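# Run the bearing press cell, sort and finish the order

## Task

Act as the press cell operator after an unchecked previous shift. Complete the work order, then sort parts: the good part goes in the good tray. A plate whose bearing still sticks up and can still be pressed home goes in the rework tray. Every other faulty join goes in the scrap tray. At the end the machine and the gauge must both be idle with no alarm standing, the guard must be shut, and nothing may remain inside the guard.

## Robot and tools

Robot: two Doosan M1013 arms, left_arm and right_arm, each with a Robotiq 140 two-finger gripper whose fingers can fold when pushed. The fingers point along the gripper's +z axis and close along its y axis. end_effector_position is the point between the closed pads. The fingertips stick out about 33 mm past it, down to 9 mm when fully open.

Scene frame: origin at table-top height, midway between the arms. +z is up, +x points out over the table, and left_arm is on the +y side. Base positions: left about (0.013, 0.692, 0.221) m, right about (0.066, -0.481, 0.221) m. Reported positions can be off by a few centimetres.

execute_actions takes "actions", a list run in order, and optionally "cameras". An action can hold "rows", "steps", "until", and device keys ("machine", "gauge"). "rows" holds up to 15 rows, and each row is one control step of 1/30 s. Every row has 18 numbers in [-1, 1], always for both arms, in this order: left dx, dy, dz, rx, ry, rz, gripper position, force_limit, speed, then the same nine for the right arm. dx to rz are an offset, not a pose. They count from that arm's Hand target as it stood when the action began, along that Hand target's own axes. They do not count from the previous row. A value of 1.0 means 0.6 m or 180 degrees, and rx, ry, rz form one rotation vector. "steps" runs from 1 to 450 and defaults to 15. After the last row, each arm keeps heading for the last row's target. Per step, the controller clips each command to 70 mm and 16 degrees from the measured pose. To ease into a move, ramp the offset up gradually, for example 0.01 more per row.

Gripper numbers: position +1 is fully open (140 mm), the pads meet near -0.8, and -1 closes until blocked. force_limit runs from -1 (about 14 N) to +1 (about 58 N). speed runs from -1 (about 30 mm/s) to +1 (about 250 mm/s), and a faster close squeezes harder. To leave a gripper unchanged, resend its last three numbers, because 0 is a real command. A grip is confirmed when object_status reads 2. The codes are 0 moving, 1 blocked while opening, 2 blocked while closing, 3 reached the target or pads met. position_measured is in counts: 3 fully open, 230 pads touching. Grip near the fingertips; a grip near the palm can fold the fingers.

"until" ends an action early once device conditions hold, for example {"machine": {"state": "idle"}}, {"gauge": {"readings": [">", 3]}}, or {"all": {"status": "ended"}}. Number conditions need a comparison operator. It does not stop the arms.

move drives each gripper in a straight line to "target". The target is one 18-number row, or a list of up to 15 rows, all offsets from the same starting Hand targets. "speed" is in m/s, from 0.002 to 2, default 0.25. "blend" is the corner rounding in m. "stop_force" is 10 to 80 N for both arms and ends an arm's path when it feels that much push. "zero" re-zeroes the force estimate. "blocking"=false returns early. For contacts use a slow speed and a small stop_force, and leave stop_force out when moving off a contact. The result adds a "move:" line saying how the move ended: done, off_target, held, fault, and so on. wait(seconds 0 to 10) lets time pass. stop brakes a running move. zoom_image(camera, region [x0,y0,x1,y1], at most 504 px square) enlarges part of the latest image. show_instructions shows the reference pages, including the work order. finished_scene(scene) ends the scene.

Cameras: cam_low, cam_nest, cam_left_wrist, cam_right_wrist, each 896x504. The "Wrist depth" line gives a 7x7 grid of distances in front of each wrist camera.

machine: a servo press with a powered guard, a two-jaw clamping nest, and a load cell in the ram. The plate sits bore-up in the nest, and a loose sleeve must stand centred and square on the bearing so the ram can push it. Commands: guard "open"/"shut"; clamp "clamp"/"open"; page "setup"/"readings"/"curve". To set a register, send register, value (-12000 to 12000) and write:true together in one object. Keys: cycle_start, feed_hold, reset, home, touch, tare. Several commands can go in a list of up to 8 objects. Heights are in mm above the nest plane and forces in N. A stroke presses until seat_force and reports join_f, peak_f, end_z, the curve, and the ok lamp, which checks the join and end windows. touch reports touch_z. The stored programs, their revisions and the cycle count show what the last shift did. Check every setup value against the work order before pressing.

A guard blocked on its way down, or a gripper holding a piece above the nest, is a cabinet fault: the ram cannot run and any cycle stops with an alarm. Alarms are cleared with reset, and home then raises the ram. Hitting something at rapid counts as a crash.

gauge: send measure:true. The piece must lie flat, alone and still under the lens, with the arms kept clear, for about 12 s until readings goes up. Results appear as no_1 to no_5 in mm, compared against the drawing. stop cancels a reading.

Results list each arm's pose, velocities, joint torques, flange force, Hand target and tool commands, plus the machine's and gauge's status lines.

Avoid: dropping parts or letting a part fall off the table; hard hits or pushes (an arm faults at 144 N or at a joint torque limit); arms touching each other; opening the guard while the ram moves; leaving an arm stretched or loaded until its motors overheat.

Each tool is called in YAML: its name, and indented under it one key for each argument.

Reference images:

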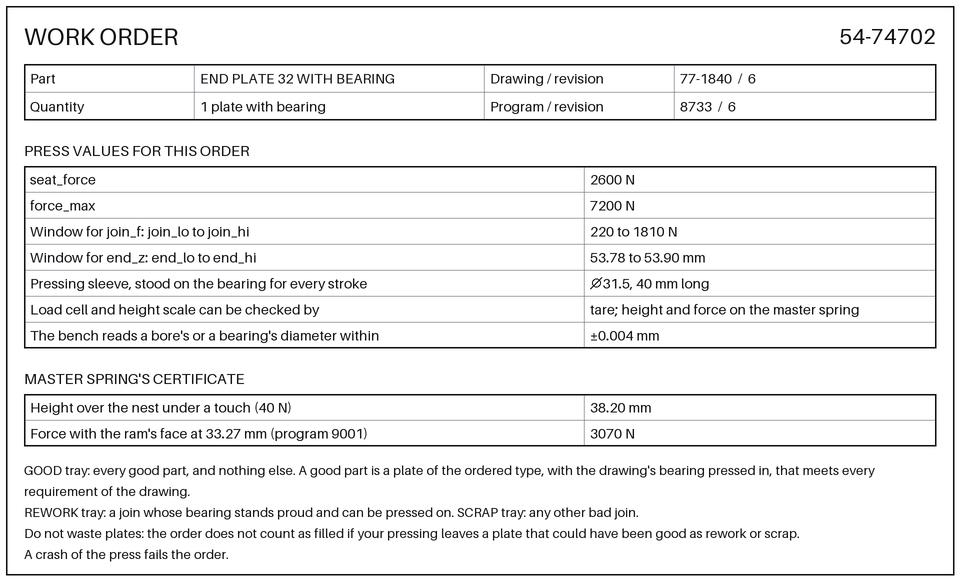

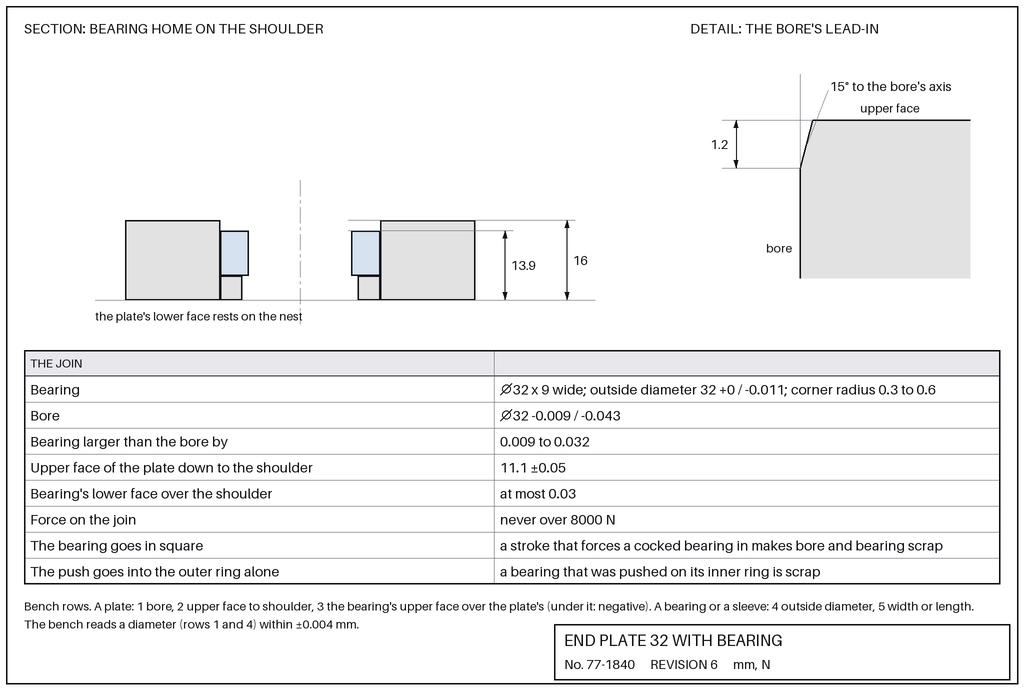

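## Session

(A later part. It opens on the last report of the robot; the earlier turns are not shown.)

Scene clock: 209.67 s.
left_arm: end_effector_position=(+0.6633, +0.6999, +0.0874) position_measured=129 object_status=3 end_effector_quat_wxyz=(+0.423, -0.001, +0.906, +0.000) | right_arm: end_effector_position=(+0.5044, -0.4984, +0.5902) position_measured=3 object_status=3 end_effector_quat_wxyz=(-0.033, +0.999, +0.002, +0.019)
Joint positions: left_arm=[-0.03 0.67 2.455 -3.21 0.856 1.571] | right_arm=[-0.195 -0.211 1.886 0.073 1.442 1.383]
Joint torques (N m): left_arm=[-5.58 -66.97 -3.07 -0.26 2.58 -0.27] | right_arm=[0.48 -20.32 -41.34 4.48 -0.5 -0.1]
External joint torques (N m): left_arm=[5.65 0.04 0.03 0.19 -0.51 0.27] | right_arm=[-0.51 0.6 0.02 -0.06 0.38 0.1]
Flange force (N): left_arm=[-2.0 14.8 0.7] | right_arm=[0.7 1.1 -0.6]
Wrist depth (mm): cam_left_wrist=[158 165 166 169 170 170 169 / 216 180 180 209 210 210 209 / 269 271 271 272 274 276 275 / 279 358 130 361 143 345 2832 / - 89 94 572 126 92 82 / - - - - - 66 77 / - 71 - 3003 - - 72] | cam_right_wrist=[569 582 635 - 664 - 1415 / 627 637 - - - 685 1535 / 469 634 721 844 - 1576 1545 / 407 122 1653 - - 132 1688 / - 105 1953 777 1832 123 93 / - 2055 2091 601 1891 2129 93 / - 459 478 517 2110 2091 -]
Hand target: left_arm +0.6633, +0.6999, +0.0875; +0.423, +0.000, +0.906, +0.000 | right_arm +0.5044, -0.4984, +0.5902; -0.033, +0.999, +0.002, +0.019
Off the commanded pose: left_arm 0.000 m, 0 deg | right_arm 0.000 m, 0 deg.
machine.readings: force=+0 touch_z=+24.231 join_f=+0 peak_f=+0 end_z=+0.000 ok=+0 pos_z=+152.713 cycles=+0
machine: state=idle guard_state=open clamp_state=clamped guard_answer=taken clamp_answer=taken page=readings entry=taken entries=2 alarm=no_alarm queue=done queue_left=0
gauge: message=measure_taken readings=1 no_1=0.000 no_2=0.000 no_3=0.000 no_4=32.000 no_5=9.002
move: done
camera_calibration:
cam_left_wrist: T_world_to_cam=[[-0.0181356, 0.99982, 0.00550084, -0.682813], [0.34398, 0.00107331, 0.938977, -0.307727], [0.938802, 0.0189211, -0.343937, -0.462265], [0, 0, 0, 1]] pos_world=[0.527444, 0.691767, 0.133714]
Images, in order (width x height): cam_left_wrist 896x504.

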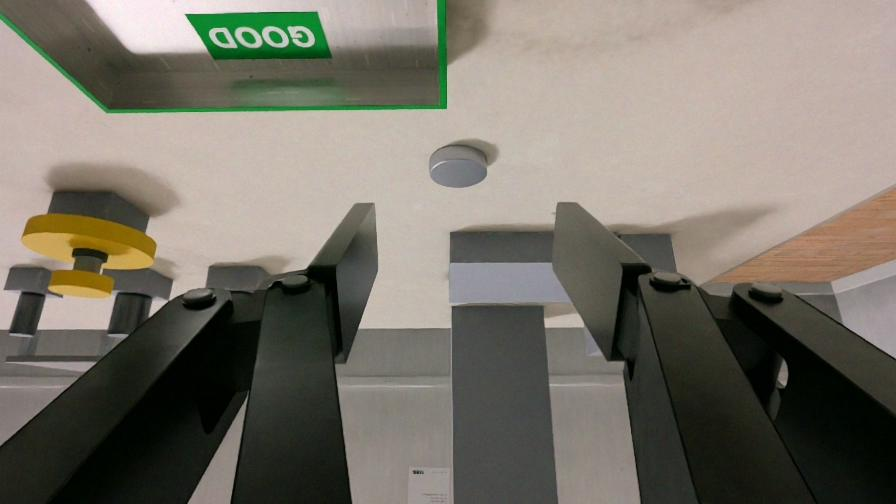

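move:
  target: [-0.2286,-0.1667,-0.22,0,0,0,0.2,-0.3,-1,0,0,0,0,0,0,1,1,1]
  speed: 0.4

move:
  target: [0,0,0,0.383,0,0.3215,0.2,-0.3,-1,0,0,0,0,0,0,1,1,1]
  speed: 0.5

move:
  target:
    - [-0.222,-0.075,0.3424,0,0,0,0.2,-0.3,-1,0,0,0,0,0,0,1,1,1]
    - [-0.4459,-0.0808,0.6377,0,0,0,0.2,-0.3,-1,0,0,0,0,0,0,1,1,1]
  speed: 0.35

execute_actions:
  actions:
    - {"machine":{"clamp":"open"},"steps":60}
  cameras: ["cam_nest","cam_left_wrist"]

Scene clock: 221.13 s.
left_arm: end_effector_position=(+0.6502, +0.6001, +0.2774) position_measured=104 object_status=3 end_effector_quat_wxyz=(+0.423, +0.000, +0.906, +0.000) | right_arm: end_effector_position=(+0.5044, -0.4984, +0.5902) position_measured=3 object_status=3 end_effector_quat_wxyz=(-0.033, +0.999, +0.002, +0.019)
Joint positions: left_arm=[-0.287 0.201 2.44 -3.779 0.422 1.952] | right_arm=[-0.195 -0.211 1.886 0.073 1.442 1.383]
Joint torques (N m): left_arm=[-5.67 -45.64 -24.92 -1.26 2.43 -0.36] | right_arm=[0.76 -20.35 -41.35 4.49 -0.49 -0.12]
External joint torques (N m): left_arm=[5.78 0.77 0.41 -0.1 -0.49 0.36] | right_arm=[-0.75 0.76 0.11 -0.07 0.37 0.12]
Flange force (N): left_arm=[0.0 0.0 0.0] | right_arm=[0.7 1.6 -0.5]
Wrist depth (mm): cam_left_wrist=[402 389 379 409 411 426 1618 / 497 484 484 509 468 480 1903 / - - - - - 2832 2444 / 2865 3665 141 3511 149 3280 3155 / - 88 120 - 580 94 87 / - - 3116 2397 - - 77 / - - 3776 3511 - - 72] | cam_right_wrist=[581 581 - 664 - - 1424 / 591 658 - 748 699 - 1486 / 469 537 - 757 - 1630 1576 / 409 122 809 - - 133 1664 / - 105 1861 - 1832 123 93 / - 2230 2003 604 1986 1906 93 / - 464 483 515 2129 2073 -]
Hand target: left_arm +0.6502, +0.6000, +0.2775; +0.423, +0.000, +0.906, +0.000 | right_arm +0.5044, -0.4984, +0.5902; -0.033, +0.999, +0.002, +0.019
Off the commanded pose: left_arm 0.000 m, 0 deg | right_arm 0.000 m, 0 deg.
machine.readings: force=+0 touch_z=+24.231 join_f=+0 peak_f=+0 end_z=+0.000 ok=+0 pos_z=+152.713 cycles=+0
machine: state=idle guard_state=open clamp_state=clamped guard_answer=taken clamp_answer=taken page=readings entry=taken entries=2 alarm=no_alarm queue=done queue_left=0
gauge: message=measure_taken readings=1 no_1=0.000 no_2=0.000 no_3=0.000 no_4=32.000 no_5=9.002
move: done; limits=paced

Scene clock: 223.57 s.
left_arm: end_effector_position=(+0.6502, +0.6001, +0.2775) position_measured=104 object_status=3 end_effector_quat_wxyz=(+0.300, +0.641, +0.641, -0.299) | right_arm: end_effector_position=(+0.5044, -0.4984, +0.5902) position_measured=3 object_status=3 end_effector_quat_wxyz=(-0.033, +0.999, +0.002, +0.019)
Joint positions: left_arm=[0.235 0.498 1.942 -0.958 1.165 0.813] | right_arm=[-0.195 -0.211 1.886 0.073 1.442 1.383]
Joint torques (N m): left_arm=[-5.32 -74.18 -24.23 -0.05 1.93 -0.26] | right_arm=[0.7 -20.59 -41.33 4.5 -0.51 -0.11]
External joint torques (N m): left_arm=[5.32 1.2 0.42 0.33 -0.43 0.26] | right_arm=[-0.8 0.96 0.08 -0.09 0.39 0.1]
Flange force (N): left_arm=[7.0 -1.5 -4.7] | right_arm=[1.1 1.8 -0.5]
Wrist depth (mm): cam_left_wrist=[- 388 373 375 391 349 394 / 1903 - 495 505 456 - 415 / 2420 647 622 636 - 659 2801 / 3414 3195 141 677 149 881 3280 / - 88 108 3237 133 94 87 / - - - 3956 - - 77 / - - - 637 681 - 72] | cam_right_wrist=[569 - - 585 - - 1432 / 563 - - - 675 - 1496 / 448 611 689 760 - 721 1597 / 390 113 1891 - - 132 1630 / - 104 1921 - 1818 123 93 / - 2073 2091 604 2073 1921 93 / - 463 468 509 2110 2168 -]
Hand target: left_arm +0.6502, +0.6000, +0.2775; +0.299, +0.641, +0.641, -0.299 | right_arm +0.5044, -0.4984, +0.5902; -0.033, +0.999, +0.002, +0.019
Off the commanded pose: left_arm 0.000 m, 0 deg | right_arm 0.000 m, 0 deg.
machine.readings: force=+0 touch_z=+24.231 join_f=+0 peak_f=+0 end_z=+0.000 ok=+0 pos_z=+152.713 cycles=+0
machine: state=idle guard_state=open clamp_state=clamped guard_answer=taken clamp_answer=taken page=readings entry=taken entries=2 alarm=no_alarm queue=done queue_left=0
gauge: message=measure_taken readings=1 no_1=0.000 no_2=0.000 no_3=0.000 no_4=32.000 no_5=9.002
move: done; limits=paced

Scene clock: 225.97 s.
left_arm: end_effector_position=(+0.6020, +0.1350, +0.2368) position_measured=104 object_status=3 end_effector_quat_wxyz=(+0.299, +0.641, +0.641, -0.299) | right_arm: end_effector_position=(+0.5044, -0.4984, +0.5902) position_measured=3 object_status=3 end_effector_quat_wxyz=(-0.033, +0.999, +0.002, +0.019)
Joint positions: left_arm=[-0.489 0.558 1.946 -1.462 0.729 0.69] | right_arm=[-0.195 -0.211 1.886 0.073 1.442 1.383]
Joint torques (N m): left_arm=[-6.33 -78.12 -23.56 -0.9 1.77 -0.17] | right_arm=[0.65 -20.48 -41.36 4.48 -0.48 -0.12]
External joint torques (N m): left_arm=[6.7 0.74 1.1 0.14 -0.46 0.17] | right_arm=[-0.66 0.79 -0.09 -0.04 0.35 0.11]
Flange force (N): left_arm=[7.2 3.5 -6.1] | right_arm=[1.1 1.4 -0.7]
Wrist depth (mm): cam_left_wrist=[214 221 230 232 232 233 359 / - - 285 247 287 288 443 / 191 - 353 319 375 - - / - - 141 831 149 - 3511 / - 88 120 2898 133 94 82 / - - - 240 3414 - 77 / - - - 224 - - 72] | cam_right_wrist=[585 - 714 - - - 1424 / 327 634 723 701 - - 1535 / 468 608 832 - - 1777 1608 / 410 113 1876 - 796 133 1641 / - 105 1953 - 1832 124 93 / - 2148 2003 608 2294 - 93 / - 464 476 518 2091 2073 -]
Hand target: left_arm +0.6020, +0.1349, +0.2367; +0.299, +0.641, +0.641, -0.299 | right_arm +0.5044, -0.4984, +0.5902; -0.033, +0.999, +0.002, +0.019
Off the commanded pose: left_arm 0.000 m, 0 deg | right_arm 0.000 m, 0 deg.
machine.readings: force=+0 touch_z=+24.231 join_f=+0 peak_f=+0 end_z=+0.000 ok=+0 pos_z=+152.713 cycles=+0
machine: state=idle guard_state=open clamp_state=clamped guard_answer=taken clamp_answer=taken page=readings entry=taken entries=2 alarm=no_alarm queue=done queue_left=0
gauge: message=measure_taken readings=1 no_1=0.000 no_2=0.000 no_3=0.000 no_4=32.000 no_5=9.002
move: done

Scene clock: 228.17 s.
left_arm: end_effector_position=(+0.6020, +0.1349, +0.2367) position_measured=104 object_status=3 end_effector_quat_wxyz=(+0.299, +0.641, +0.641, -0.299) | right_arm: end_effector_position=(+0.5044, -0.4984, +0.5902) position_measured=3 object_status=3 end_effector_quat_wxyz=(-0.033, +0.999, +0.002, +0.019)
Joint positions: left_arm=[-0.489 0.558 1.946 -1.462 0.729 0.69] | right_arm=[-0.195 -0.211 1.886 0.073 1.442 1.383]
Joint torques (N m): left_arm=[-5.19 -77.95 -23.11 -0.88 1.76 -0.21] | right_arm=[0.89 -20.72 -41.29 4.5 -0.53 -0.07]
External joint torques (N m): left_arm=[5.42 0.77 0.54 0.1 -0.45 0.21] | right_arm=[-1.01 1.06 -0.06 -0.08 0.41 0.07]
Flange force (N): left_arm=[5.8 3.5 -4.4] | right_arm=[1.3 2.3 -0.8]
Wrist depth (mm): cam_left_wrist=[214 222 230 232 233 233 246 / - 239 278 246 287 287 450 / - - 369 318 375 - 581 / 179 - 127 443 149 110 3561 / - 88 120 3155 133 94 82 / - - 3040 233 - - 77 / - - 2865 224 - - 72] | cam_right_wrist=[569 - 656 - 642 - 1468 / 314 - - 695 697 - 1477 / 447 644 - 732 743 1700 1608 / 392 113 780 - 677 132 1676 / - 105 1921 809 1832 124 93 / - 2110 2055 597 1953 2003 93 / - 460 475 510 2037 2168 -]
Hand target: left_arm +0.6020, +0.1349, +0.2367; +0.299, +0.641, +0.641, -0.299 | right_arm +0.5044, -0.4984, +0.5902; -0.033, +0.999, +0.002, +0.019
Tool commands: left_gripper/position=+0.2 left_gripper/force_limit=-0.3 left_gripper/speed=-1.0 right_gripper/position=+1.0 right_gripper/force_limit=+1.0 right_gripper/speed=+1.0
Off the commanded pose: left_arm 0.000 m, 0 deg | right_arm 0.000 m, 0 deg.
machine.readings: force=+0 touch_z=+24.231 join_f=+0 peak_f=+0 end_z=+0.000 ok=+0 pos_z=+152.713 cycles=+0
machine: state=idle guard_state=open clamp_state=open guard_answer=taken clamp_answer=taken page=readings entry=taken entries=2 alarm=no_alarm queue=done queue_left=0
gauge: message=measure_taken readings=1 no_1=0.000 no_2=0.000 no_3=0.000 no_4=32.000 no_5=9.002
camera_calibration:
cam_left_wrist: T_world_to_cam=[[0.999811, 0.0178556, 0.00774361, -0.600679], [-0.00112454, -0.344211, 0.938892, -0.171855], [0.0194299, -0.938722, -0.344126, 0.34002], [0, 0, 0, 1]] pos_world=[0.593765, 0.270756, 0.283015]
Images, in order (width x height): cam_nest 896x504, cam_left_wrist 896x504.

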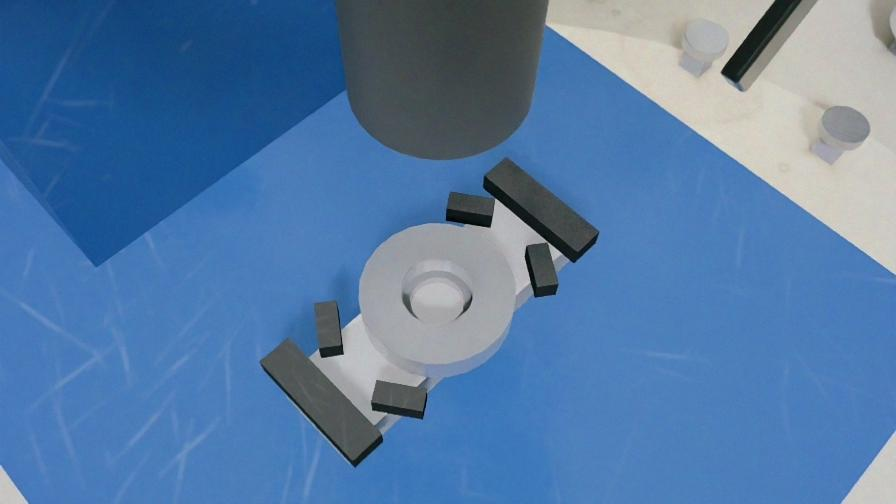

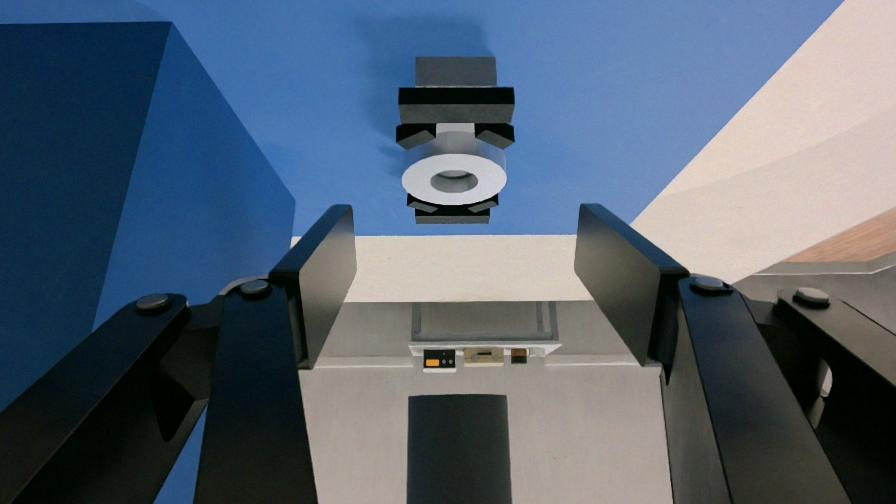

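move:
  target: [-0.0044,-0.0008,0.2468,0,0,0,0.2,-0.3,-1,0,0,0,0,0,0,1,1,1]
  speed: 0.15

move:
  target: [0,0,0,0,0,0,-1,-0.3,-1,0,0,0,0,0,0,1,1,1]

move:
  target: [-0.0194,0,-0.0159,0,0,0,-1,-0.3,-1,0,0,0,0,0,0,1,1,1]
  speed: 0.05
  cameras: ["cam_nest"]

Scene clock: 234.77 s.
left_arm: end_effector_position=(+0.6017, +0.0198, +0.1437) position_measured=104 object_status=3 end_effector_quat_wxyz=(+0.299, +0.641, +0.641, -0.299) | right_arm: end_effector_position=(+0.5044, -0.4984, +0.5902) position_measured=3 object_status=3 end_effector_quat_wxyz=(-0.033, +0.999, +0.002, +0.019)
Joint positions: left_arm=[-0.628 0.746 1.829 -1.662 0.65 0.801] | right_arm=[-0.195 -0.211 1.886 0.073 1.442 1.383]
Joint torques (N m): left_arm=[-3.96 -90.38 -20.89 -1.17 1.88 -0.24] | right_arm=[0.63 -20.38 -41.27 4.49 -0.52 -0.11]
External joint torques (N m): left_arm=[4.47 -0.07 0.8 0.11 -0.41 0.24] | right_arm=[-0.48 0.65 0.01 -0.07 0.41 0.1]
Flange force (N): left_arm=[3.9 2.0 -4.4] | right_arm=[0.8 1.0 -0.7]
Wrist depth (mm): cam_left_wrist=[112 113 113 102 106 114 115 / 139 140 134 95 99 142 142 / 164 182 172 134 126 186 186 / 165 220 141 171 149 228 530 / - 88 120 997 134 94 87 / - - 3040 3462 3077 - 77 / - - - - - - 72] | cam_right_wrist=[578 - - - - 639 1415 / 579 - - - - 671 1505 / 469 604 - 746 712 1630 1586 / 411 122 2272 780 736 133 1676 / - 105 2003 838 1861 123 93 / - 2091 2037 611 1937 1969 93 / - 462 476 516 2020 2037 -]
Hand target: left_arm +0.6016, +0.0197, +0.1436; +0.299, +0.641, +0.641, -0.299 | right_arm +0.5044, -0.4984, +0.5902; -0.033, +0.999, +0.002, +0.019
Off the commanded pose: left_arm 0.000 m, 0 deg | right_arm 0.000 m, 0 deg.
machine.readings: force=+0 touch_z=+24.231 join_f=+0 peak_f=+0 end_z=+0.000 ok=+0 pos_z=+152.713 cycles=+0
machine: state=idle guard_state=open clamp_state=open guard_answer=taken clamp_answer=taken page=readings entry=taken entries=2 alarm=no_alarm queue=done queue_left=0
gauge: message=measure_taken readings=1 no_1=0.000 no_2=0.000 no_3=0.000 no_4=32.000 no_5=9.002
move: done

Scene clock: 235.47 s.
left_arm: end_effector_position=(+0.6017, +0.0197, +0.1437) position_measured=126 object_status=0 end_effector_quat_wxyz=(+0.299, +0.641, +0.641, -0.299) | right_arm: end_effector_position=(+0.5044, -0.4984, +0.5902) position_measured=3 object_status=3 end_effector_quat_wxyz=(-0.033, +0.999, +0.002, +0.019)
Joint positions: left_arm=[-0.628 0.746 1.829 -1.662 0.65 0.801] | right_arm=[-0.195 -0.211 1.886 0.073 1.442 1.383]
Joint torques (N m): left_arm=[-5.93 -87.07 -19.82 -0.94 1.01 -0.18] | right_arm=[0.86 -20.62 -41.32 4.53 -0.5 -0.12]
External joint torques (N m): left_arm=[6.41 -3.31 -0.34 -0.11 0.47 0.18] | right_arm=[-0.87 0.88 -0.07 -0.1 0.37 0.12]
Flange force (N): left_arm=[2.6 3.3 -9.3] | right_arm=[1.1 1.9 -0.8]
Wrist depth (mm): cam_left_wrist=[112 113 113 102 106 114 114 / 145 139 133 94 96 141 142 / 164 182 172 132 138 185 186 / - 238 137 173 147 269 542 / - 88 94 2570 115 88 82 / - - - - - 70 78 / - 68 - - - - 73] | cam_right_wrist=[574 594 - - - 639 1415 / 598 624 - - - 1764 1496 / 448 635 - - 691 1608 1565 / 410 122 2110 - - 132 1653 / - 105 1937 - 1846 123 93 / - 2073 2091 608 1986 1953 93 / - 462 474 515 2129 2091 -]
Hand target: left_arm +0.6016, +0.0197, +0.1436; +0.299, +0.641, +0.641, -0.299 | right_arm +0.5044, -0.4984, +0.5902; -0.033, +0.999, +0.002, +0.019
Off the commanded pose: left_arm 0.000 m, 0 deg | right_arm 0.000 m, 0 deg.
machine.readings: force=+0 touch_z=+24.231 join_f=+0 peak_f=+0 end_z=+0.000 ok=+0 pos_z=+152.713 cycles=+0
machine: state=idle guard_state=open clamp_state=open guard_answer=taken clamp_answer=taken page=readings entry=taken entries=2 alarm=no_alarm queue=done queue_left=0
gauge: message=measure_taken readings=1 no_1=0.000 no_2=0.000 no_3=0.000 no_4=32.000 no_5=9.002
move: done

Scene clock: 236.27 s.
left_arm: end_effector_position=(+0.6016, +0.0196, +0.1586) position_measured=126 object_status=2 end_effector_quat_wxyz=(+0.299, +0.641, +0.641, -0.299) | right_arm: end_effector_position=(+0.5044, -0.4984, +0.5902) position_measured=3 object_status=3 end_effector_quat_wxyz=(-0.033, +0.999, +0.002, +0.019)
Joint positions: left_arm=[-0.628 0.725 1.829 -1.635 0.648 0.767] | right_arm=[-0.195 -0.211 1.886 0.073 1.442 1.383]
Joint torques (N m): left_arm=[-5.36 -92.13 -22 -1.29 2.15 -0.11] | right_arm=[0.83 -20.54 -41.32 4.51 -0.5 -0.12]
External joint torques (N m): left_arm=[5.97 2.63 0.86 0.25 -0.74 0.11] | right_arm=[-0.84 0.84 -0.06 -0.08 0.38 0.11]
Flange force (N): left_arm=[6.3 5.6 -2.3] | right_arm=[1.1 1.8 -0.8]
Wrist depth (mm): cam_left_wrist=[131 136 128 99 101 133 133 / 156 162 156 124 157 165 165 / - 207 212 144 203 216 206 / - 254 137 158 147 286 685 / - 89 94 3323 115 88 82 / - - - 2709 - 70 78 / - 68 - - - - 73] | cam_right_wrist=[557 584 - 687 - 656 1450 / 316 627 - - - 683 1535 / 465 639 - - 736 732 1555 / 408 122 788 757 765 132 1676 / - 105 1921 895 1804 123 93 / - 2148 2055 603 1906 1953 93 / - 460 472 518 2188 2037 -]
Hand target: left_arm +0.6016, +0.0196, +0.1587; +0.299, +0.641, +0.641, -0.299 | right_arm +0.5044, -0.4984, +0.5902; -0.033, +0.999, +0.002, +0.019
Off the commanded pose: left_arm 0.000 m, 0 deg | right_arm 0.000 m, 0 deg.
machine.readings: force=+0 touch_z=+24.231 join_f=+0 peak_f=+0 end_z=+0.000 ok=+0 pos_z=+152.713 cycles=+0
machine: state=idle guard_state=open clamp_state=open guard_answer=taken clamp_answer=taken page=readings entry=taken entries=2 alarm=no_alarm queue=done queue_left=0
gauge: message=measure_taken readings=1 no_1=0.000 no_2=0.000 no_3=0.000 no_4=32.000 no_5=9.002
move: done
Images, in order (width x height): cam_nest 896x504.

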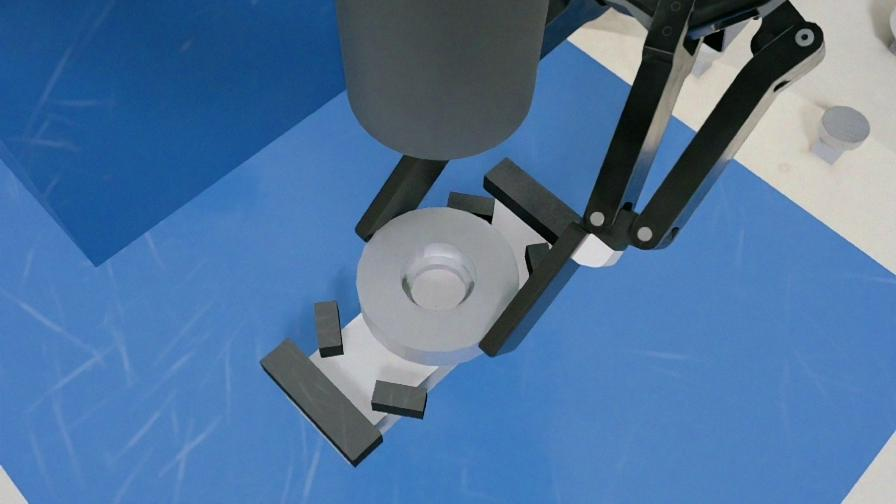

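move:
  target:
    - [0.1179,0,-0.1404,0,0,0,-1,-0.3,-1,0,0,0,0,0,0,1,1,1]
    - [0.2437,0.005,-0.5288,0,0,0,-1,-0.3,-1,0,0,0,0,0,0,1,1,1]
    - [0.467,0.08,-0.87,0,0,0,-1,-0.3,-1,0,0,0,0,0,0,1,1,1]
  speed: 0.25
  blend: 0.03

move:
  target: [0,0,0,-0.383,0,-0.3215,-1,-0.3,-1,0,0,0,0,0,0,1,1,1]
  speed: 0.4

Scene clock: 247.57 s.
left_arm: end_effector_position=(+0.6492, +0.5996, +0.2792) position_measured=126 object_status=2 end_effector_quat_wxyz=(+0.299, +0.641, +0.641, -0.299) | right_arm: end_effector_position=(+0.5044, -0.4984, +0.5902) position_measured=3 object_status=3 end_effector_quat_wxyz=(-0.033, +0.999, +0.002, +0.019)
Joint positions: left_arm=[0.234 0.495 1.944 -0.958 1.166 0.811] | right_arm=[-0.195 -0.211 1.886 0.073 1.442 1.383]
Joint torques (N m): left_arm=[-6.26 -74.23 -24.81 -0.12 2.29 -0.26] | right_arm=[0.63 -20.7 -41.29 4.5 -0.52 -0.07]
External joint torques (N m): left_arm=[6.3 1.47 0.69 0.41 -0.8 0.26] | right_arm=[-0.75 1.1 -0.02 -0.08 0.39 0.07]
Flange force (N): left_arm=[8.3 -2.1 -5.1] | right_arm=[1.4 1.8 -0.6]
Wrist depth (mm): cam_left_wrist=[422 422 380 377 417 359 409 / 1860 489 490 491 490 517 488 / 2444 2518 598 138 631 615 1731 / 3280 1170 136 158 147 5539 3237 / - 89 94 3195 115 88 82 / - - - 3894 3776 70 78 / - 68 - 647 - - 73] | cam_right_wrist=[585 - 693 656 655 646 1432 / 612 625 - 710 - 675 1468 / 466 629 - - - 1653 1608 / 407 122 1953 - 755 132 1653 / - 98 1876 812 1790 116 93 / - 2148 2168 601 1832 1921 93 / - 463 474 514 2230 2073 -]
Hand target: left_arm +0.6493, +0.5997, +0.2792; +0.299, +0.641, +0.641, -0.299 | right_arm +0.5044, -0.4984, +0.5902; -0.033, +0.999, +0.002, +0.019
Off the commanded pose: left_arm 0.000 m, 0 deg | right_arm 0.000 m, 0 deg.
machine.readings: force=+0 touch_z=+24.231 join_f=+0 peak_f=+0 end_z=+0.000 ok=+0 pos_z=+152.713 cycles=+0
machine: state=idle guard_state=open clamp_state=open guard_answer=taken clamp_answer=taken page=readings entry=taken entries=2 alarm=no_alarm queue=done queue_left=0
gauge: message=measure_taken readings=1 no_1=0.000 no_2=0.000 no_3=0.000 no_4=32.000 no_5=9.002
move: done

Scene clock: 251.03 s.
left_arm: end_effector_position=(+0.6493, +0.5997, +0.2792) position_measured=126 object_status=2 end_effector_quat_wxyz=(+0.423, +0.000, +0.906, +0.000) | right_arm: end_effector_position=(+0.5044, -0.4984, +0.5902) position_measured=3 object_status=3 end_effector_quat_wxyz=(-0.033, +0.999, +0.002, +0.019)
Joint positions: left_arm=[-0.288 0.196 2.44 -3.788 0.419 1.96] | right_arm=[-0.195 -0.211 1.886 0.073 1.442 1.383]
Joint torques (N m): left_arm=[-5.57 -46.2 -25.79 -1.35 2.74 -0.18] | right_arm=[0.7 -20.38 -41.3 4.51 -0.48 -0.1]
External joint torques (N m): left_arm=[5.55 1.78 1.23 0.01 -0.82 0.18] | right_arm=[-0.71 0.56 -0.16 -0.07 0.36 0.1]
Flange force (N): left_arm=[0.0 0.0 0.0] | right_arm=[0.8 1.5 -0.9]
Wrist depth (mm): cam_left_wrist=[406 395 368 394 433 415 415 / 498 483 503 - 469 - 1874 / - - 582 135 598 2444 2420 / 3720 3003 136 158 147 3116 3155 / - 89 94 3894 115 88 83 / - - - 3003 - 70 78 / - 68 - 3077 - - 73] | cam_right_wrist=[574 574 - - - 701 1459 / 327 - - - - - 1496 / 495 560 - 729 - 729 1565 / 409 122 785 780 - 132 1653 / - 105 2037 - 1861 123 93 / - 2091 2110 609 1906 1921 93 / - 462 473 512 2073 2110 -]
Hand target: left_arm +0.6493, +0.5997, +0.2792; +0.423, +0.000, +0.906, +0.000 | right_arm +0.5044, -0.4984, +0.5902; -0.033, +0.999, +0.002, +0.019
Off the commanded pose: left_arm 0.000 m, 0 deg | right_arm 0.000 m, 0 deg.
machine.readings: force=+0 touch_z=+24.231 join_f=+0 peak_f=+0 end_z=+0.000 ok=+0 pos_z=+152.713 cycles=+0
machine: state=idle guard_state=open clamp_state=open guard_answer=taken clamp_answer=taken page=readings entry=taken entries=2 alarm=no_alarm queue=done queue_left=0
gauge: message=measure_taken readings=1 no_1=0.000 no_2=0.000 no_3=0.000 no_4=32.000 no_5=9.002
move: done

move:
  target:
    - [0.0066,0.2497,0.327,0,0,0,-1,-0.3,-1,0,0,0,0,0,0,1,1,1]
    - [0.0219,0.2497,0.5422,0,0,0,-1,-0.3,-1,0,0,0,0,0,0,1,1,1]
  speed: 0.25
  blend: 0.01

move:
  target: [0.0255,0,0.0214,0,0,0,-1,-0.3,-1,0,0,0,0,0,0,1,1,1]
  speed: 0.02
  stop_force: 10

move:
  target: [0,0,0,0,0,0,0.2,-0.3,-1,0,0,0,0,0,0,1,1,1]

move:
  target:
    - [0,0,-0.2,0,0,0,0.2,-0.3,-1,0,0,0,0,0,0,1,1,1]
    - [0.06,-0.25,-0.53,0,0,0,0.2,-0.3,-1,0,0,0,0,0,0,1,1,1]
  speed: 0.3
  cameras: ["cam_left_wrist"]

execute_actions:
  actions:
    - {"gauge":{"measure":true},"steps":420,"until":{"gauge":{"readings":["=",2]}}}

Scene clock: 262.10 s.
left_arm: end_effector_position=(+0.8901, +0.7494, +0.0602) position_measured=126 object_status=2 end_effector_quat_wxyz=(+0.423, +0.000, +0.906, +0.000) | right_arm: end_effector_position=(+0.5044, -0.4984, +0.5902) position_measured=3 object_status=3 end_effector_quat_wxyz=(-0.033, +0.999, +0.002, +0.019)
Joint positions: left_arm=[0.074 0.804 2.014 -3.088 0.55 1.547] | right_arm=[-0.195 -0.211 1.886 0.073 1.442 1.383]
Joint torques (N m): left_arm=[-5.36 -92.41 -15.86 -1.52 2.92 -0.23] | right_arm=[0.62 -20.53 -41.21 4.49 -0.46 -0.09]
External joint torques (N m): left_arm=[5.44 3.05 0.78 0.14 -0.86 0.23] | right_arm=[-0.55 0.73 -0.12 -0.06 0.34 0.09]
Flange force (N): left_arm=[2.2 8.9 3.2] | right_arm=[1.1 1.2 -0.7]
Wrist depth (mm): cam_left_wrist=[133 134 127 127 127 128 135 / 165 165 127 128 128 128 - / 228 216 193 148 158 157 122 / 308 285 139 172 147 157 115 / 417 89 94 355 129 88 87 / - - - 339 338 70 78 / - 68 - 322 321 - 73] | cam_right_wrist=[586 595 666 - - - 1459 / 316 - 725 - - 1477 1535 / 472 627 736 739 - 1545 1608 / 396 122 790 760 821 133 1664 / - 98 1891 - 1846 123 93 / - 2168 2073 604 1906 1906 93 / - 462 477 514 2073 2037 -]
Hand target: left_arm +0.8901, +0.7494, +0.0602; +0.423, +0.000, +0.906, +0.000 | right_arm +0.5044, -0.4984, +0.5902; -0.033, +0.999, +0.002, +0.019
Off the commanded pose: left_arm 0.000 m, 0 deg | right_arm 0.000 m, 0 deg.
machine.readings: force=+0 touch_z=+24.231 join_f=+0 peak_f=+0 end_z=+0.000 ok=+0 pos_z=+152.713 cycles=+0
machine: state=idle guard_state=open clamp_state=open guard_answer=taken clamp_answer=taken page=readings entry=taken entries=2 alarm=no_alarm queue=done queue_left=0
gauge: message=measure_taken readings=1 no_1=0.000 no_2=0.000 no_3=0.000 no_4=32.000 no_5=9.002
move: done

Scene clock: 263.50 s.
left_arm: end_effector_position=(+0.8903, +0.7494, +0.0510) position_measured=126 object_status=2 end_effector_quat_wxyz=(+0.423, +0.000, +0.906, +0.000) | right_arm: end_effector_position=(+0.5044, -0.4984, +0.5902) position_measured=3 object_status=3 end_effector_quat_wxyz=(-0.033, +0.999, +0.002, +0.019)
Joint positions: left_arm=[0.074 0.82 2.01 -3.089 0.564 1.549] | right_arm=[-0.195 -0.211 1.886 0.073 1.442 1.383]
Joint torques (N m): left_arm=[-5.7 -75.23 -11.27 -1.4 -1.33 -0.35] | right_arm=[0.69 -20.55 -41.31 4.5 -0.5 -0.09]
External joint torques (N m): left_arm=[5.63 -14.73 -3.55 0.05 3.41 0.36] | right_arm=[-0.74 0.93 0 -0.08 0.38 0.09]
Flange force (N): left_arm=[-10.7 8.3 -17.1] | right_arm=[1.1 1.7 -0.6]
Wrist depth (mm): cam_left_wrist=[122 123 123 124 124 124 129 / 151 152 121 121 122 122 127 / 209 187 155 136 140 140 121 / 260 - 137 172 147 137 115 / - 89 94 355 350 88 87 / - - - 336 339 70 78 / - 68 - 321 321 - 73] | cam_right_wrist=[591 595 - - 677 632 1432 / 625 632 - - - 1486 1505 / 494 644 - 762 - 1804 1608 / 391 113 796 826 - 144 1630 / - 98 1937 869 1906 123 93 / - 98 2129 603 2020 1969 93 / - 448 475 510 2037 2037 -]
Hand target: left_arm +0.8903, +0.7494, +0.0509; +0.423, +0.000, +0.906, +0.000 (not the last commanded pose) | right_arm +0.5044, -0.4984, +0.5902; -0.033, +0.999, +0.002, +0.019
Off the commanded pose: left_arm 0.011 m, 0 deg | right_arm 0.000 m, 0 deg.
machine.readings: force=+0 touch_z=+24.231 join_f=+0 peak_f=+0 end_z=+0.000 ok=+0 pos_z=+152.713 cycles=+0
machine: state=idle guard_state=open clamp_state=open guard_answer=taken clamp_answer=taken page=readings entry=taken entries=2 alarm=no_alarm queue=done queue_left=0
gauge: message=measure_taken readings=1 no_1=0.000 no_2=0.000 no_3=0.000 no_4=32.000 no_5=9.002
move: contact (left_arm)

Scene clock: 264.23 s.
left_arm: end_effector_position=(+0.8902, +0.7494, +0.0509) position_measured=104 object_status=0 end_effector_quat_wxyz=(+0.423, +0.000, +0.906, +0.000) | right_arm: end_effector_position=(+0.5044, -0.4984, +0.5902) position_measured=3 object_status=3 end_effector_quat_wxyz=(-0.033, +0.999, +0.002, +0.019)
Joint positions: left_arm=[0.074 0.82 2.011 -3.089 0.563 1.549] | right_arm=[-0.195 -0.211 1.886 0.073 1.442 1.383]
Joint torques (N m): left_arm=[-5.48 -90.96 -15.21 -1.48 2.53 -0.26] | right_arm=[0.72 -20.4 -41.45 4.51 -0.51 -0.1]
External joint torques (N m): left_arm=[5.58 0.53 0.34 0.11 -0.44 0.26] | right_arm=[-0.88 0.65 -0.02 -0.08 0.38 0.09]
Flange force (N): left_arm=[0.2 9.0 0.1] | right_arm=[0.6 1.9 -0.7]
Wrist depth (mm): cam_left_wrist=[122 122 123 123 123 123 128 / 150 151 122 122 122 123 128 / 196 186 156 135 142 141 118 / 281 283 141 180 153 129 114 / - 88 120 355 149 94 87 / - - - 345 - - 77 / - - - 324 - - 72] | cam_right_wrist=[591 592 658 708 640 629 1407 / 327 612 - 701 - 1277 1486 / 468 - - - - 1688 1597 / 407 122 796 757 - 132 1738 / - 105 1953 - 1777 124 93 / - 2110 2037 617 1953 1921 93 / - 462 476 508 2148 2148 -]
Hand target: left_arm +0.8903, +0.7494, +0.0509; +0.423, +0.000, +0.906, +0.000 | right_arm +0.5044, -0.4984, +0.5902; -0.033, +0.999, +0.002, +0.019
Off the commanded pose: left_arm 0.000 m, 0 deg | right_arm 0.000 m, 0 deg.
machine.readings: force=+0 touch_z=+24.231 join_f=+0 peak_f=+0 end_z=+0.000 ok=+0 pos_z=+152.713 cycles=+0
machine: state=idle guard_state=open clamp_state=open guard_answer=taken clamp_answer=taken page=readings entry=taken entries=2 alarm=no_alarm queue=done queue_left=0
gauge: message=measure_taken readings=1 no_1=0.000 no_2=0.000 no_3=0.000 no_4=32.000 no_5=9.002
move: done

Scene clock: 266.63 s.
left_arm: end_effector_position=(+0.6232, +0.5995, +0.2274) position_measured=104 object_status=3 end_effector_quat_wxyz=(+0.423, +0.000, +0.906, +0.000) end_effector_velocity=(+0.001, -0.001, +0.001) end_effector_angular_velocity=(-0.001, -0.001, +0.002) | right_arm: end_effector_position=(+0.5044, -0.4984, +0.5902) position_measured=3 object_status=3 end_effector_quat_wxyz=(-0.033, +0.999, +0.002, +0.019)
Joint positions: left_arm=[-0.312 0.292 2.508 -3.656 0.561 1.787] | right_arm=[-0.195 -0.211 1.886 0.073 1.442 1.383]
Joint velocities: left_arm=[-0.002 -0.001 -0.002 -0.005 -0.001 0.001] | right_arm=[within noise]
Joint torques (N m): left_arm=[-5.94 -48.28 -18.73 -1 2.55 -0.41] | right_arm=[0.68 -20.62 -41.33 4.47 -0.49 -0.09]
External joint torques (N m): left_arm=[5.94 0.86 0.76 -0.02 -0.54 0.41] | right_arm=[-0.77 1.05 0.06 -0.06 0.37 0.09]
Flange force (N): left_arm=[-3.6 14.8 4.2] | right_arm=[1.3 1.8 -0.5]
Wrist depth (mm): cam_left_wrist=[340 340 341 346 348 358 334 / 421 449 361 429 427 426 1743 / 526 513 518 527 496 497 2351 / 3323 - 141 3956 148 3195 3077 / - 88 104 - 611 94 87 / - - - - - - 77 / - - - 3511 - - 72] | cam_right_wrist=[585 557 - 668 - - 1441 / 322 - - 697 755 - 1565 / 431 582 - 750 - 1505 1619 / 407 122 1725 - - 132 1653 / - 105 2003 942 1818 123 93 / - 2073 2148 595 1891 2003 93 / - 459 476 507 2148 2073 -]
Hand target: left_arm +0.6234, +0.5994, +0.2275; +0.423, +0.000, +0.906, +0.000 | right_arm +0.5044, -0.4984, +0.5902; -0.033, +0.999, +0.002, +0.019
Off the commanded pose: left_arm 0.000 m, 0 deg | right_arm 0.000 m, 0 deg.
machine.readings: force=+0 touch_z=+24.231 join_f=+0 peak_f=+0 end_z=+0.000 ok=+0 pos_z=+152.713 cycles=+0
machine: state=idle guard_state=open clamp_state=open guard_answer=taken clamp_answer=taken page=readings entry=taken entries=2 alarm=no_alarm queue=done queue_left=0
gauge: message=measure_taken readings=1 no_1=0.000 no_2=0.000 no_3=0.000 no_4=32.000 no_5=9.002
move: done
camera_calibration:
cam_left_wrist: T_world_to_cam=[[-0.0179415, 0.999823, 0.00574532, -0.584091], [0.343806, 0.000773437, 0.93904, -0.425038], [0.938869, 0.018823, -0.343759, -0.374592], [0, 0, 0, 1]] pos_world=[0.487344, 0.591367, 0.273714]
Images, in order (width x height): cam_left_wrist 896x504.

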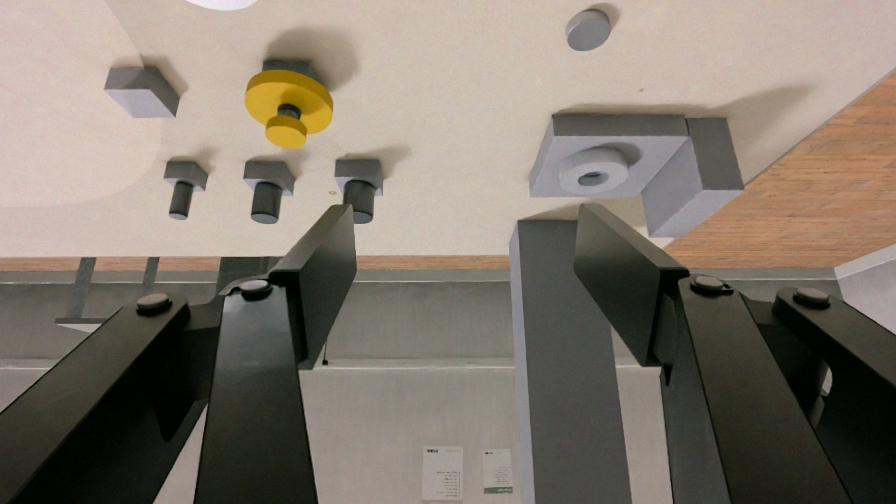

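Scene clock: 278.83 s.
left_arm: end_effector_position=(+0.6234, +0.5994, +0.2275) position_measured=104 object_status=3 end_effector_quat_wxyz=(+0.423, +0.000, +0.906, +0.000) | right_arm: end_effector_position=(+0.5044, -0.4984, +0.5902) position_measured=3 object_status=3 end_effector_quat_wxyz=(-0.033, +0.999, +0.002, +0.019)
Joint positions: left_arm=[-0.312 0.292 2.507 -3.656 0.561 1.787] | right_arm=[-0.195 -0.211 1.886 0.073 1.442 1.383]
Joint torques (N m): left_arm=[-5.35 -48.46 -18.56 -1.14 2.53 -0.25] | right_arm=[0.9 -20.42 -41.36 4.48 -0.51 -0.11]
External joint torques (N m): left_arm=[5.57 0.94 0.53 0.1 -0.5 0.25] | right_arm=[-0.88 0.66 0.1 -0.06 0.39 0.11]
Flange force (N): left_arm=[-3.0 14.4 4.9] | right_arm=[0.5 1.9 -0.6]
Wrist depth (mm): cam_left_wrist=[342 344 - 347 344 346 347 / - 398 361 428 442 - 1755 / 519 533 504 566 495 497 2351 / 3561 - 141 3462 148 3155 3237 / - 88 104 - 133 88 82 / - - - 3612 596 - 77 / - - - 3323 563 - 72] | cam_right_wrist=[592 - 683 - 656 646 1450 / 327 640 714 - - 1688 1515 / 466 646 695 804 - 721 1586 / 407 122 2091 - 725 132 1641 / - 105 1921 796 1832 123 93 / - 2148 2055 582 2003 1937 93 / - 462 476 516 2055 2091 -]
Hand target: left_arm +0.6234, +0.5994, +0.2275; +0.423, +0.000, +0.906, +0.000 | right_arm +0.5044, -0.4984, +0.5902; -0.033, +0.999, +0.002, +0.019
Tool commands: left_gripper/position=+0.2 left_gripper/force_limit=-0.3 left_gripper/speed=-1.0 right_gripper/position=+1.0 right_gripper/force_limit=+1.0 right_gripper/speed=+1.0
Off the commanded pose: left_arm 0.000 m, 0 deg | right_arm 0.000 m, 0 deg.
machine.readings: force=+0 touch_z=+24.231 join_f=+0 peak_f=+0 end_z=+0.000 ok=+0 pos_z=+152.713 cycles=+0
machine: state=idle guard_state=open clamp_state=open guard_answer=taken clamp_answer=taken page=readings entry=taken entries=2 alarm=no_alarm queue=done queue_left=0
gauge: message=measure_taken readings=2 no_1=31.976 no_2=11.106 no_3=0.000 no_4=0.000 no_5=0.000

execute_actions:
  actions: []
  cameras: ["cam_left_wrist","cam_low"]

zoom_image:
  camera: "cam_low"
  region: [570, 270, 780, 390]

zoom_image:
  camera: "cam_left_wrist"
  region: [90, 30, 400, 240]

Scene clock: 286.17 s.
left_arm: end_effector_position=(+0.6234, +0.5994, +0.2275) position_measured=104 object_status=3 end_effector_quat_wxyz=(+0.423, +0.000, +0.906, +0.000) | right_arm: end_effector_position=(+0.5044, -0.4984, +0.5902) position_measured=3 object_status=3 end_effector_quat_wxyz=(-0.033, +0.999, +0.002, +0.019)
Joint positions: left_arm=[-0.312 0.292 2.507 -3.656 0.561 1.787] | right_arm=[-0.195 -0.211 1.886 0.073 1.442 1.383]
Joint velocities: within noise
Joint torques (N m): left_arm=[-5.44 -48.39 -18.71 -1.14 2.51 -0.24] | right_arm=[0.87 -20.44 -41.41 4.51 -0.5 -0.1]
External joint torques (N m): left_arm=[5.62 0.83 0.65 0.1 -0.48 0.24] | right_arm=[-0.85 0.7 0.07 -0.08 0.38 0.1]
Flange force (N): left_arm=[-2.9 14.6 4.6] | right_arm=[0.6 1.9 -0.6]
Wrist depth (mm): cam_left_wrist=[328 342 344 347 335 348 360 / 440 408 374 429 432 430 476 / 477 502 514 - 497 2308 2308 / 2832 - 141 5303 149 2932 3237 / - 87 104 - - 94 87 / - - - - - - 77 / - - - 2596 - - 72] | cam_right_wrist=[589 - - - - 639 1432 / 619 624 - - 679 705 1535 / 424 - - - 710 1576 1576 / 417 113 2251 772 - 132 1664 / - 104 1906 - 1876 124 93 / - 2073 2091 603 1953 1906 93 / - 460 479 516 2073 2020 -]
Hand target: left_arm +0.6234, +0.5994, +0.2275; +0.423, +0.000, +0.906, +0.000 | right_arm +0.5044, -0.4984, +0.5902; -0.033, +0.999, +0.002, +0.019
Tool commands: left_gripper/position=+0.2 left_gripper/force_limit=-0.3 left_gripper/speed=-1.0 right_gripper/position=+1.0 right_gripper/force_limit=+1.0 right_gripper/speed=+1.0
Off the commanded pose: left_arm 0.000 m, 0 deg | right_arm 0.000 m, 0 deg.
machine.readings: force=+0 touch_z=+24.231 join_f=+0 peak_f=+0 end_z=+0.000 ok=+0 pos_z=+152.713 cycles=+0
machine: state=idle guard_state=open clamp_state=open guard_answer=taken clamp_answer=taken page=readings entry=taken entries=2 alarm=no_alarm queue=done queue_left=0
gauge: message=measure_taken readings=2 no_1=31.976 no_2=11.106 no_3=0.000 no_4=0.000 no_5=0.000
camera_calibration:
cam_left_wrist: T_world_to_cam=[[-0.0179422, 0.999823, 0.00574186, -0.583986], [0.343598, 0.000772776, 0.939117, -0.425119], [0.938946, 0.0188228, -0.34355, -0.374837], [0, 0, 0, 1]] pos_world=[0.487544, 0.591267, 0.273814]
Images, in order (width x height): cam_low 896x504, cam_left_wrist 896x504.

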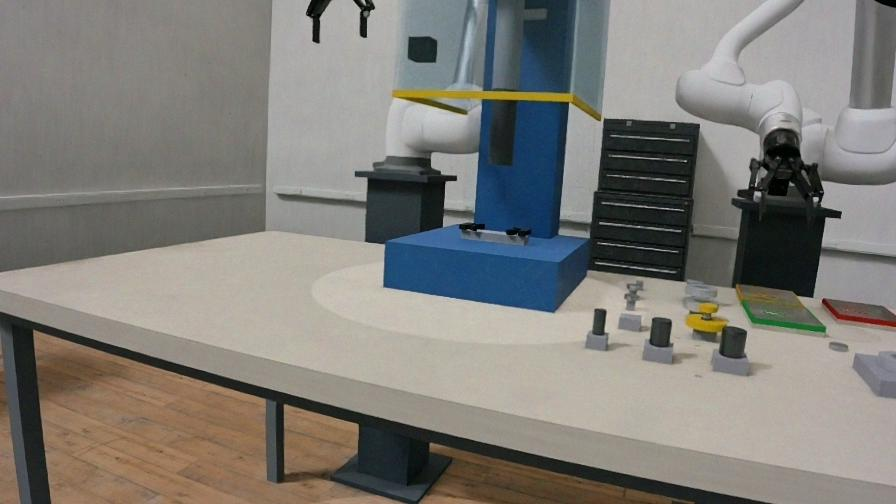

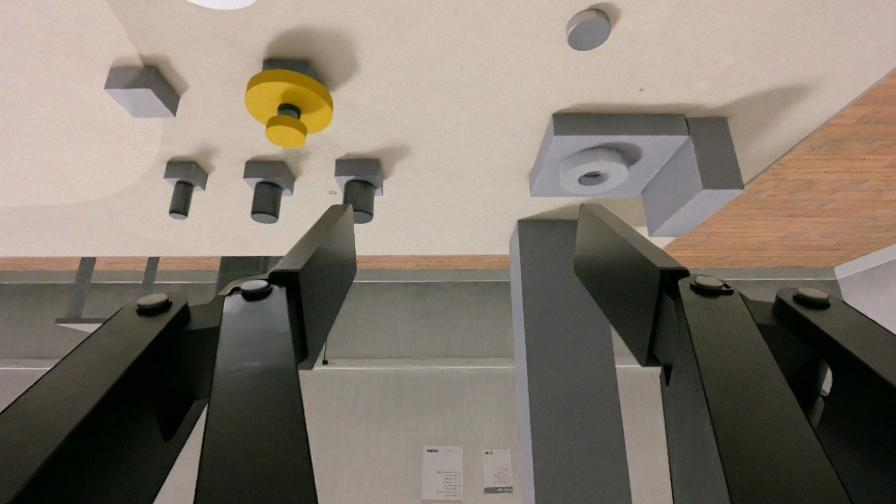

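Scaled by 2.400.

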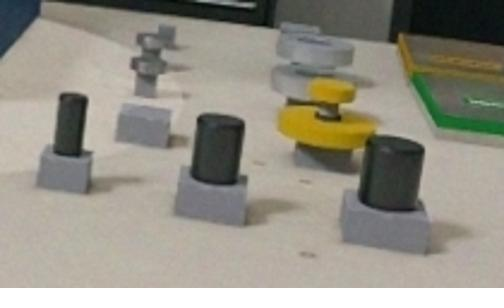

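Scaled by 1.626.

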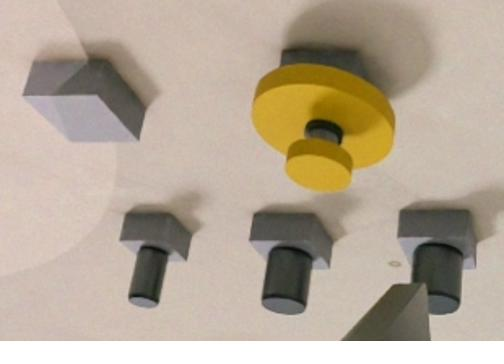

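move:
  target: [-0.033,0,0.1107,0,0,0,0.2,-0.3,-1,0,0,0,0,0,0,1,1,1]

move:
  target: [0,0,0,0.1915,0,0.1608,0.2,-0.3,-1,0,0,0,0,0,0,1,1,1]
  speed: 0.4
  cameras: ["cam_left_wrist"]

Scene clock: 302.93 s.
left_arm: end_effector_position=(+0.6870, +0.5994, +0.2001) position_measured=104 object_status=3 end_effector_quat_wxyz=(+0.423, +0.000, +0.906, +0.000) | right_arm: end_effector_position=(+0.5044, -0.4984, +0.5902) position_measured=3 object_status=3 end_effector_quat_wxyz=(-0.033, +0.999, +0.002, +0.019)
Joint positions: left_arm=[-0.261 0.41 2.402 -3.575 0.565 1.748] | right_arm=[-0.195 -0.211 1.886 0.073 1.442 1.383]
Joint torques (N m): left_arm=[-5.43 -59.77 -17.93 -1.02 2.39 -0.29] | right_arm=[0.67 -20.57 -41.39 4.54 -0.52 -0.1]
External joint torques (N m): left_arm=[5.57 1.42 0.77 -0.05 -0.36 0.29] | right_arm=[-0.8 0.8 -0.08 -0.1 0.39 0.1]
Flange force (N): left_arm=[-1.1 12.0 4.3] | right_arm=[1.0 1.7 -0.8]
Wrist depth (mm): cam_left_wrist=[- 297 302 312 314 323 312 / 365 363 405 370 368 365 387 / - 446 465 - 425 381 2225 / 4086 651 141 4154 150 3077 2967 / - 88 140 - 545 94 82 / - - - - 531 - 77 / - - 3195 4225 510 - 72] | cam_right_wrist=[582 634 - 662 - 658 1441 / 331 - - 716 - 658 1525 / 467 606 743 - 770 1496 1576 / - 122 801 - - 132 1713 / - 98 1953 - 1818 124 93 / - 1891 1937 611 1921 1937 93 / - 459 476 517 2462 2055 -]
Hand target: left_arm +0.6870, +0.5994, +0.2001; +0.423, +0.000, +0.906, +0.000 | right_arm +0.5044, -0.4984, +0.5902; -0.033, +0.999, +0.002, +0.019
Off the commanded pose: left_arm 0.000 m, 0 deg | right_arm 0.000 m, 0 deg.
machine.readings: force=+0 touch_z=+24.231 join_f=+0 peak_f=+0 end_z=+0.000 ok=+0 pos_z=+152.713 cycles=+0
machine: state=idle guard_state=open clamp_state=open guard_answer=taken clamp_answer=taken page=readings entry=taken entries=2 alarm=no_alarm queue=done queue_left=0
gauge: message=measure_taken readings=2 no_1=31.976 no_2=11.106 no_3=0.000 no_4=0.000 no_5=0.000
move: done

Scene clock: 304.80 s.
left_arm: end_effector_position=(+0.6870, +0.5994, +0.2001) position_measured=104 object_status=3 end_effector_quat_wxyz=(+0.391, +0.347, +0.837, -0.162) | right_arm: end_effector_position=(+0.5044, -0.4984, +0.5902) position_measured=3 object_status=3 end_effector_quat_wxyz=(-0.033, +0.999, +0.002, +0.019)
Joint positions: left_arm=[0.143 0.468 2.268 -1.879 0.676 1.059] | right_arm=[-0.195 -0.211 1.886 0.073 1.442 1.383]
Joint torques (N m): left_arm=[-5.35 -61.35 -14.67 -1.27 2.26 -0.34] | right_arm=[0.49 -20.5 -41.25 4.52 -0.52 -0.11]
External joint torques (N m): left_arm=[5.35 0.98 0.64 0.13 -0.47 0.35] | right_arm=[-0.54 0.77 -0.12 -0.1 0.39 0.11]
Flange force (N): left_arm=[7.4 6.1 -4.9] | right_arm=[1.1 1.1 -0.8]
Wrist depth (mm): cam_left_wrist=[307 286 290 312 312 312 280 / 379 365 399 353 385 387 365 / 415 468 469 - 452 510 475 / 428 470 126 596 148 2709 2898 / - 88 120 4887 149 109 82 / - - - 3956 3511 - 77 / - - - - - - 72] | cam_right_wrist=[592 586 660 666 - - 1424 / 330 571 - 691 - - 1496 / 470 630 - 729 - 1676 1555 / 413 122 804 - 767 132 1619 / - 105 1921 739 1832 123 93 / - 2129 2091 597 1921 1921 93 / - 456 479 515 2073 2148 -]
Hand target: left_arm +0.6870, +0.5994, +0.2001; +0.391, +0.347, +0.837, -0.162 | right_arm +0.5044, -0.4984, +0.5902; -0.033, +0.999, +0.002, +0.019
Off the commanded pose: left_arm 0.000 m, 0 deg | right_arm 0.000 m, 0 deg.
machine.readings: force=+0 touch_z=+24.231 join_f=+0 peak_f=+0 end_z=+0.000 ok=+0 pos_z=+152.713 cycles=+0
machine: state=idle guard_state=open clamp_state=open guard_answer=taken clamp_answer=taken page=readings entry=taken entries=2 alarm=no_alarm queue=done queue_left=0
gauge: message=measure_taken readings=2 no_1=31.976 no_2=11.106 no_3=0.000 no_4=0.000 no_5=0.000
move: done
camera_calibration:
cam_left_wrist: T_world_to_cam=[[0.694384, 0.719569, 0.00720745, -0.904358], [0.242372, -0.243296, 0.939182, -0.205334], [0.67756, -0.650406, -0.343344, 0.136747], [0, 0, 0, 1]] pos_world=[0.585084, 0.689733, 0.246315]
Images, in order (width x height): cam_left_wrist 896x504.

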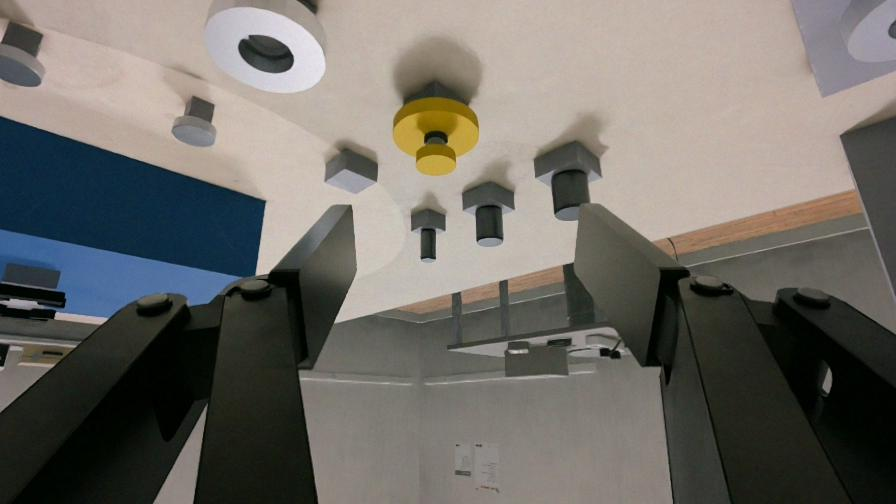

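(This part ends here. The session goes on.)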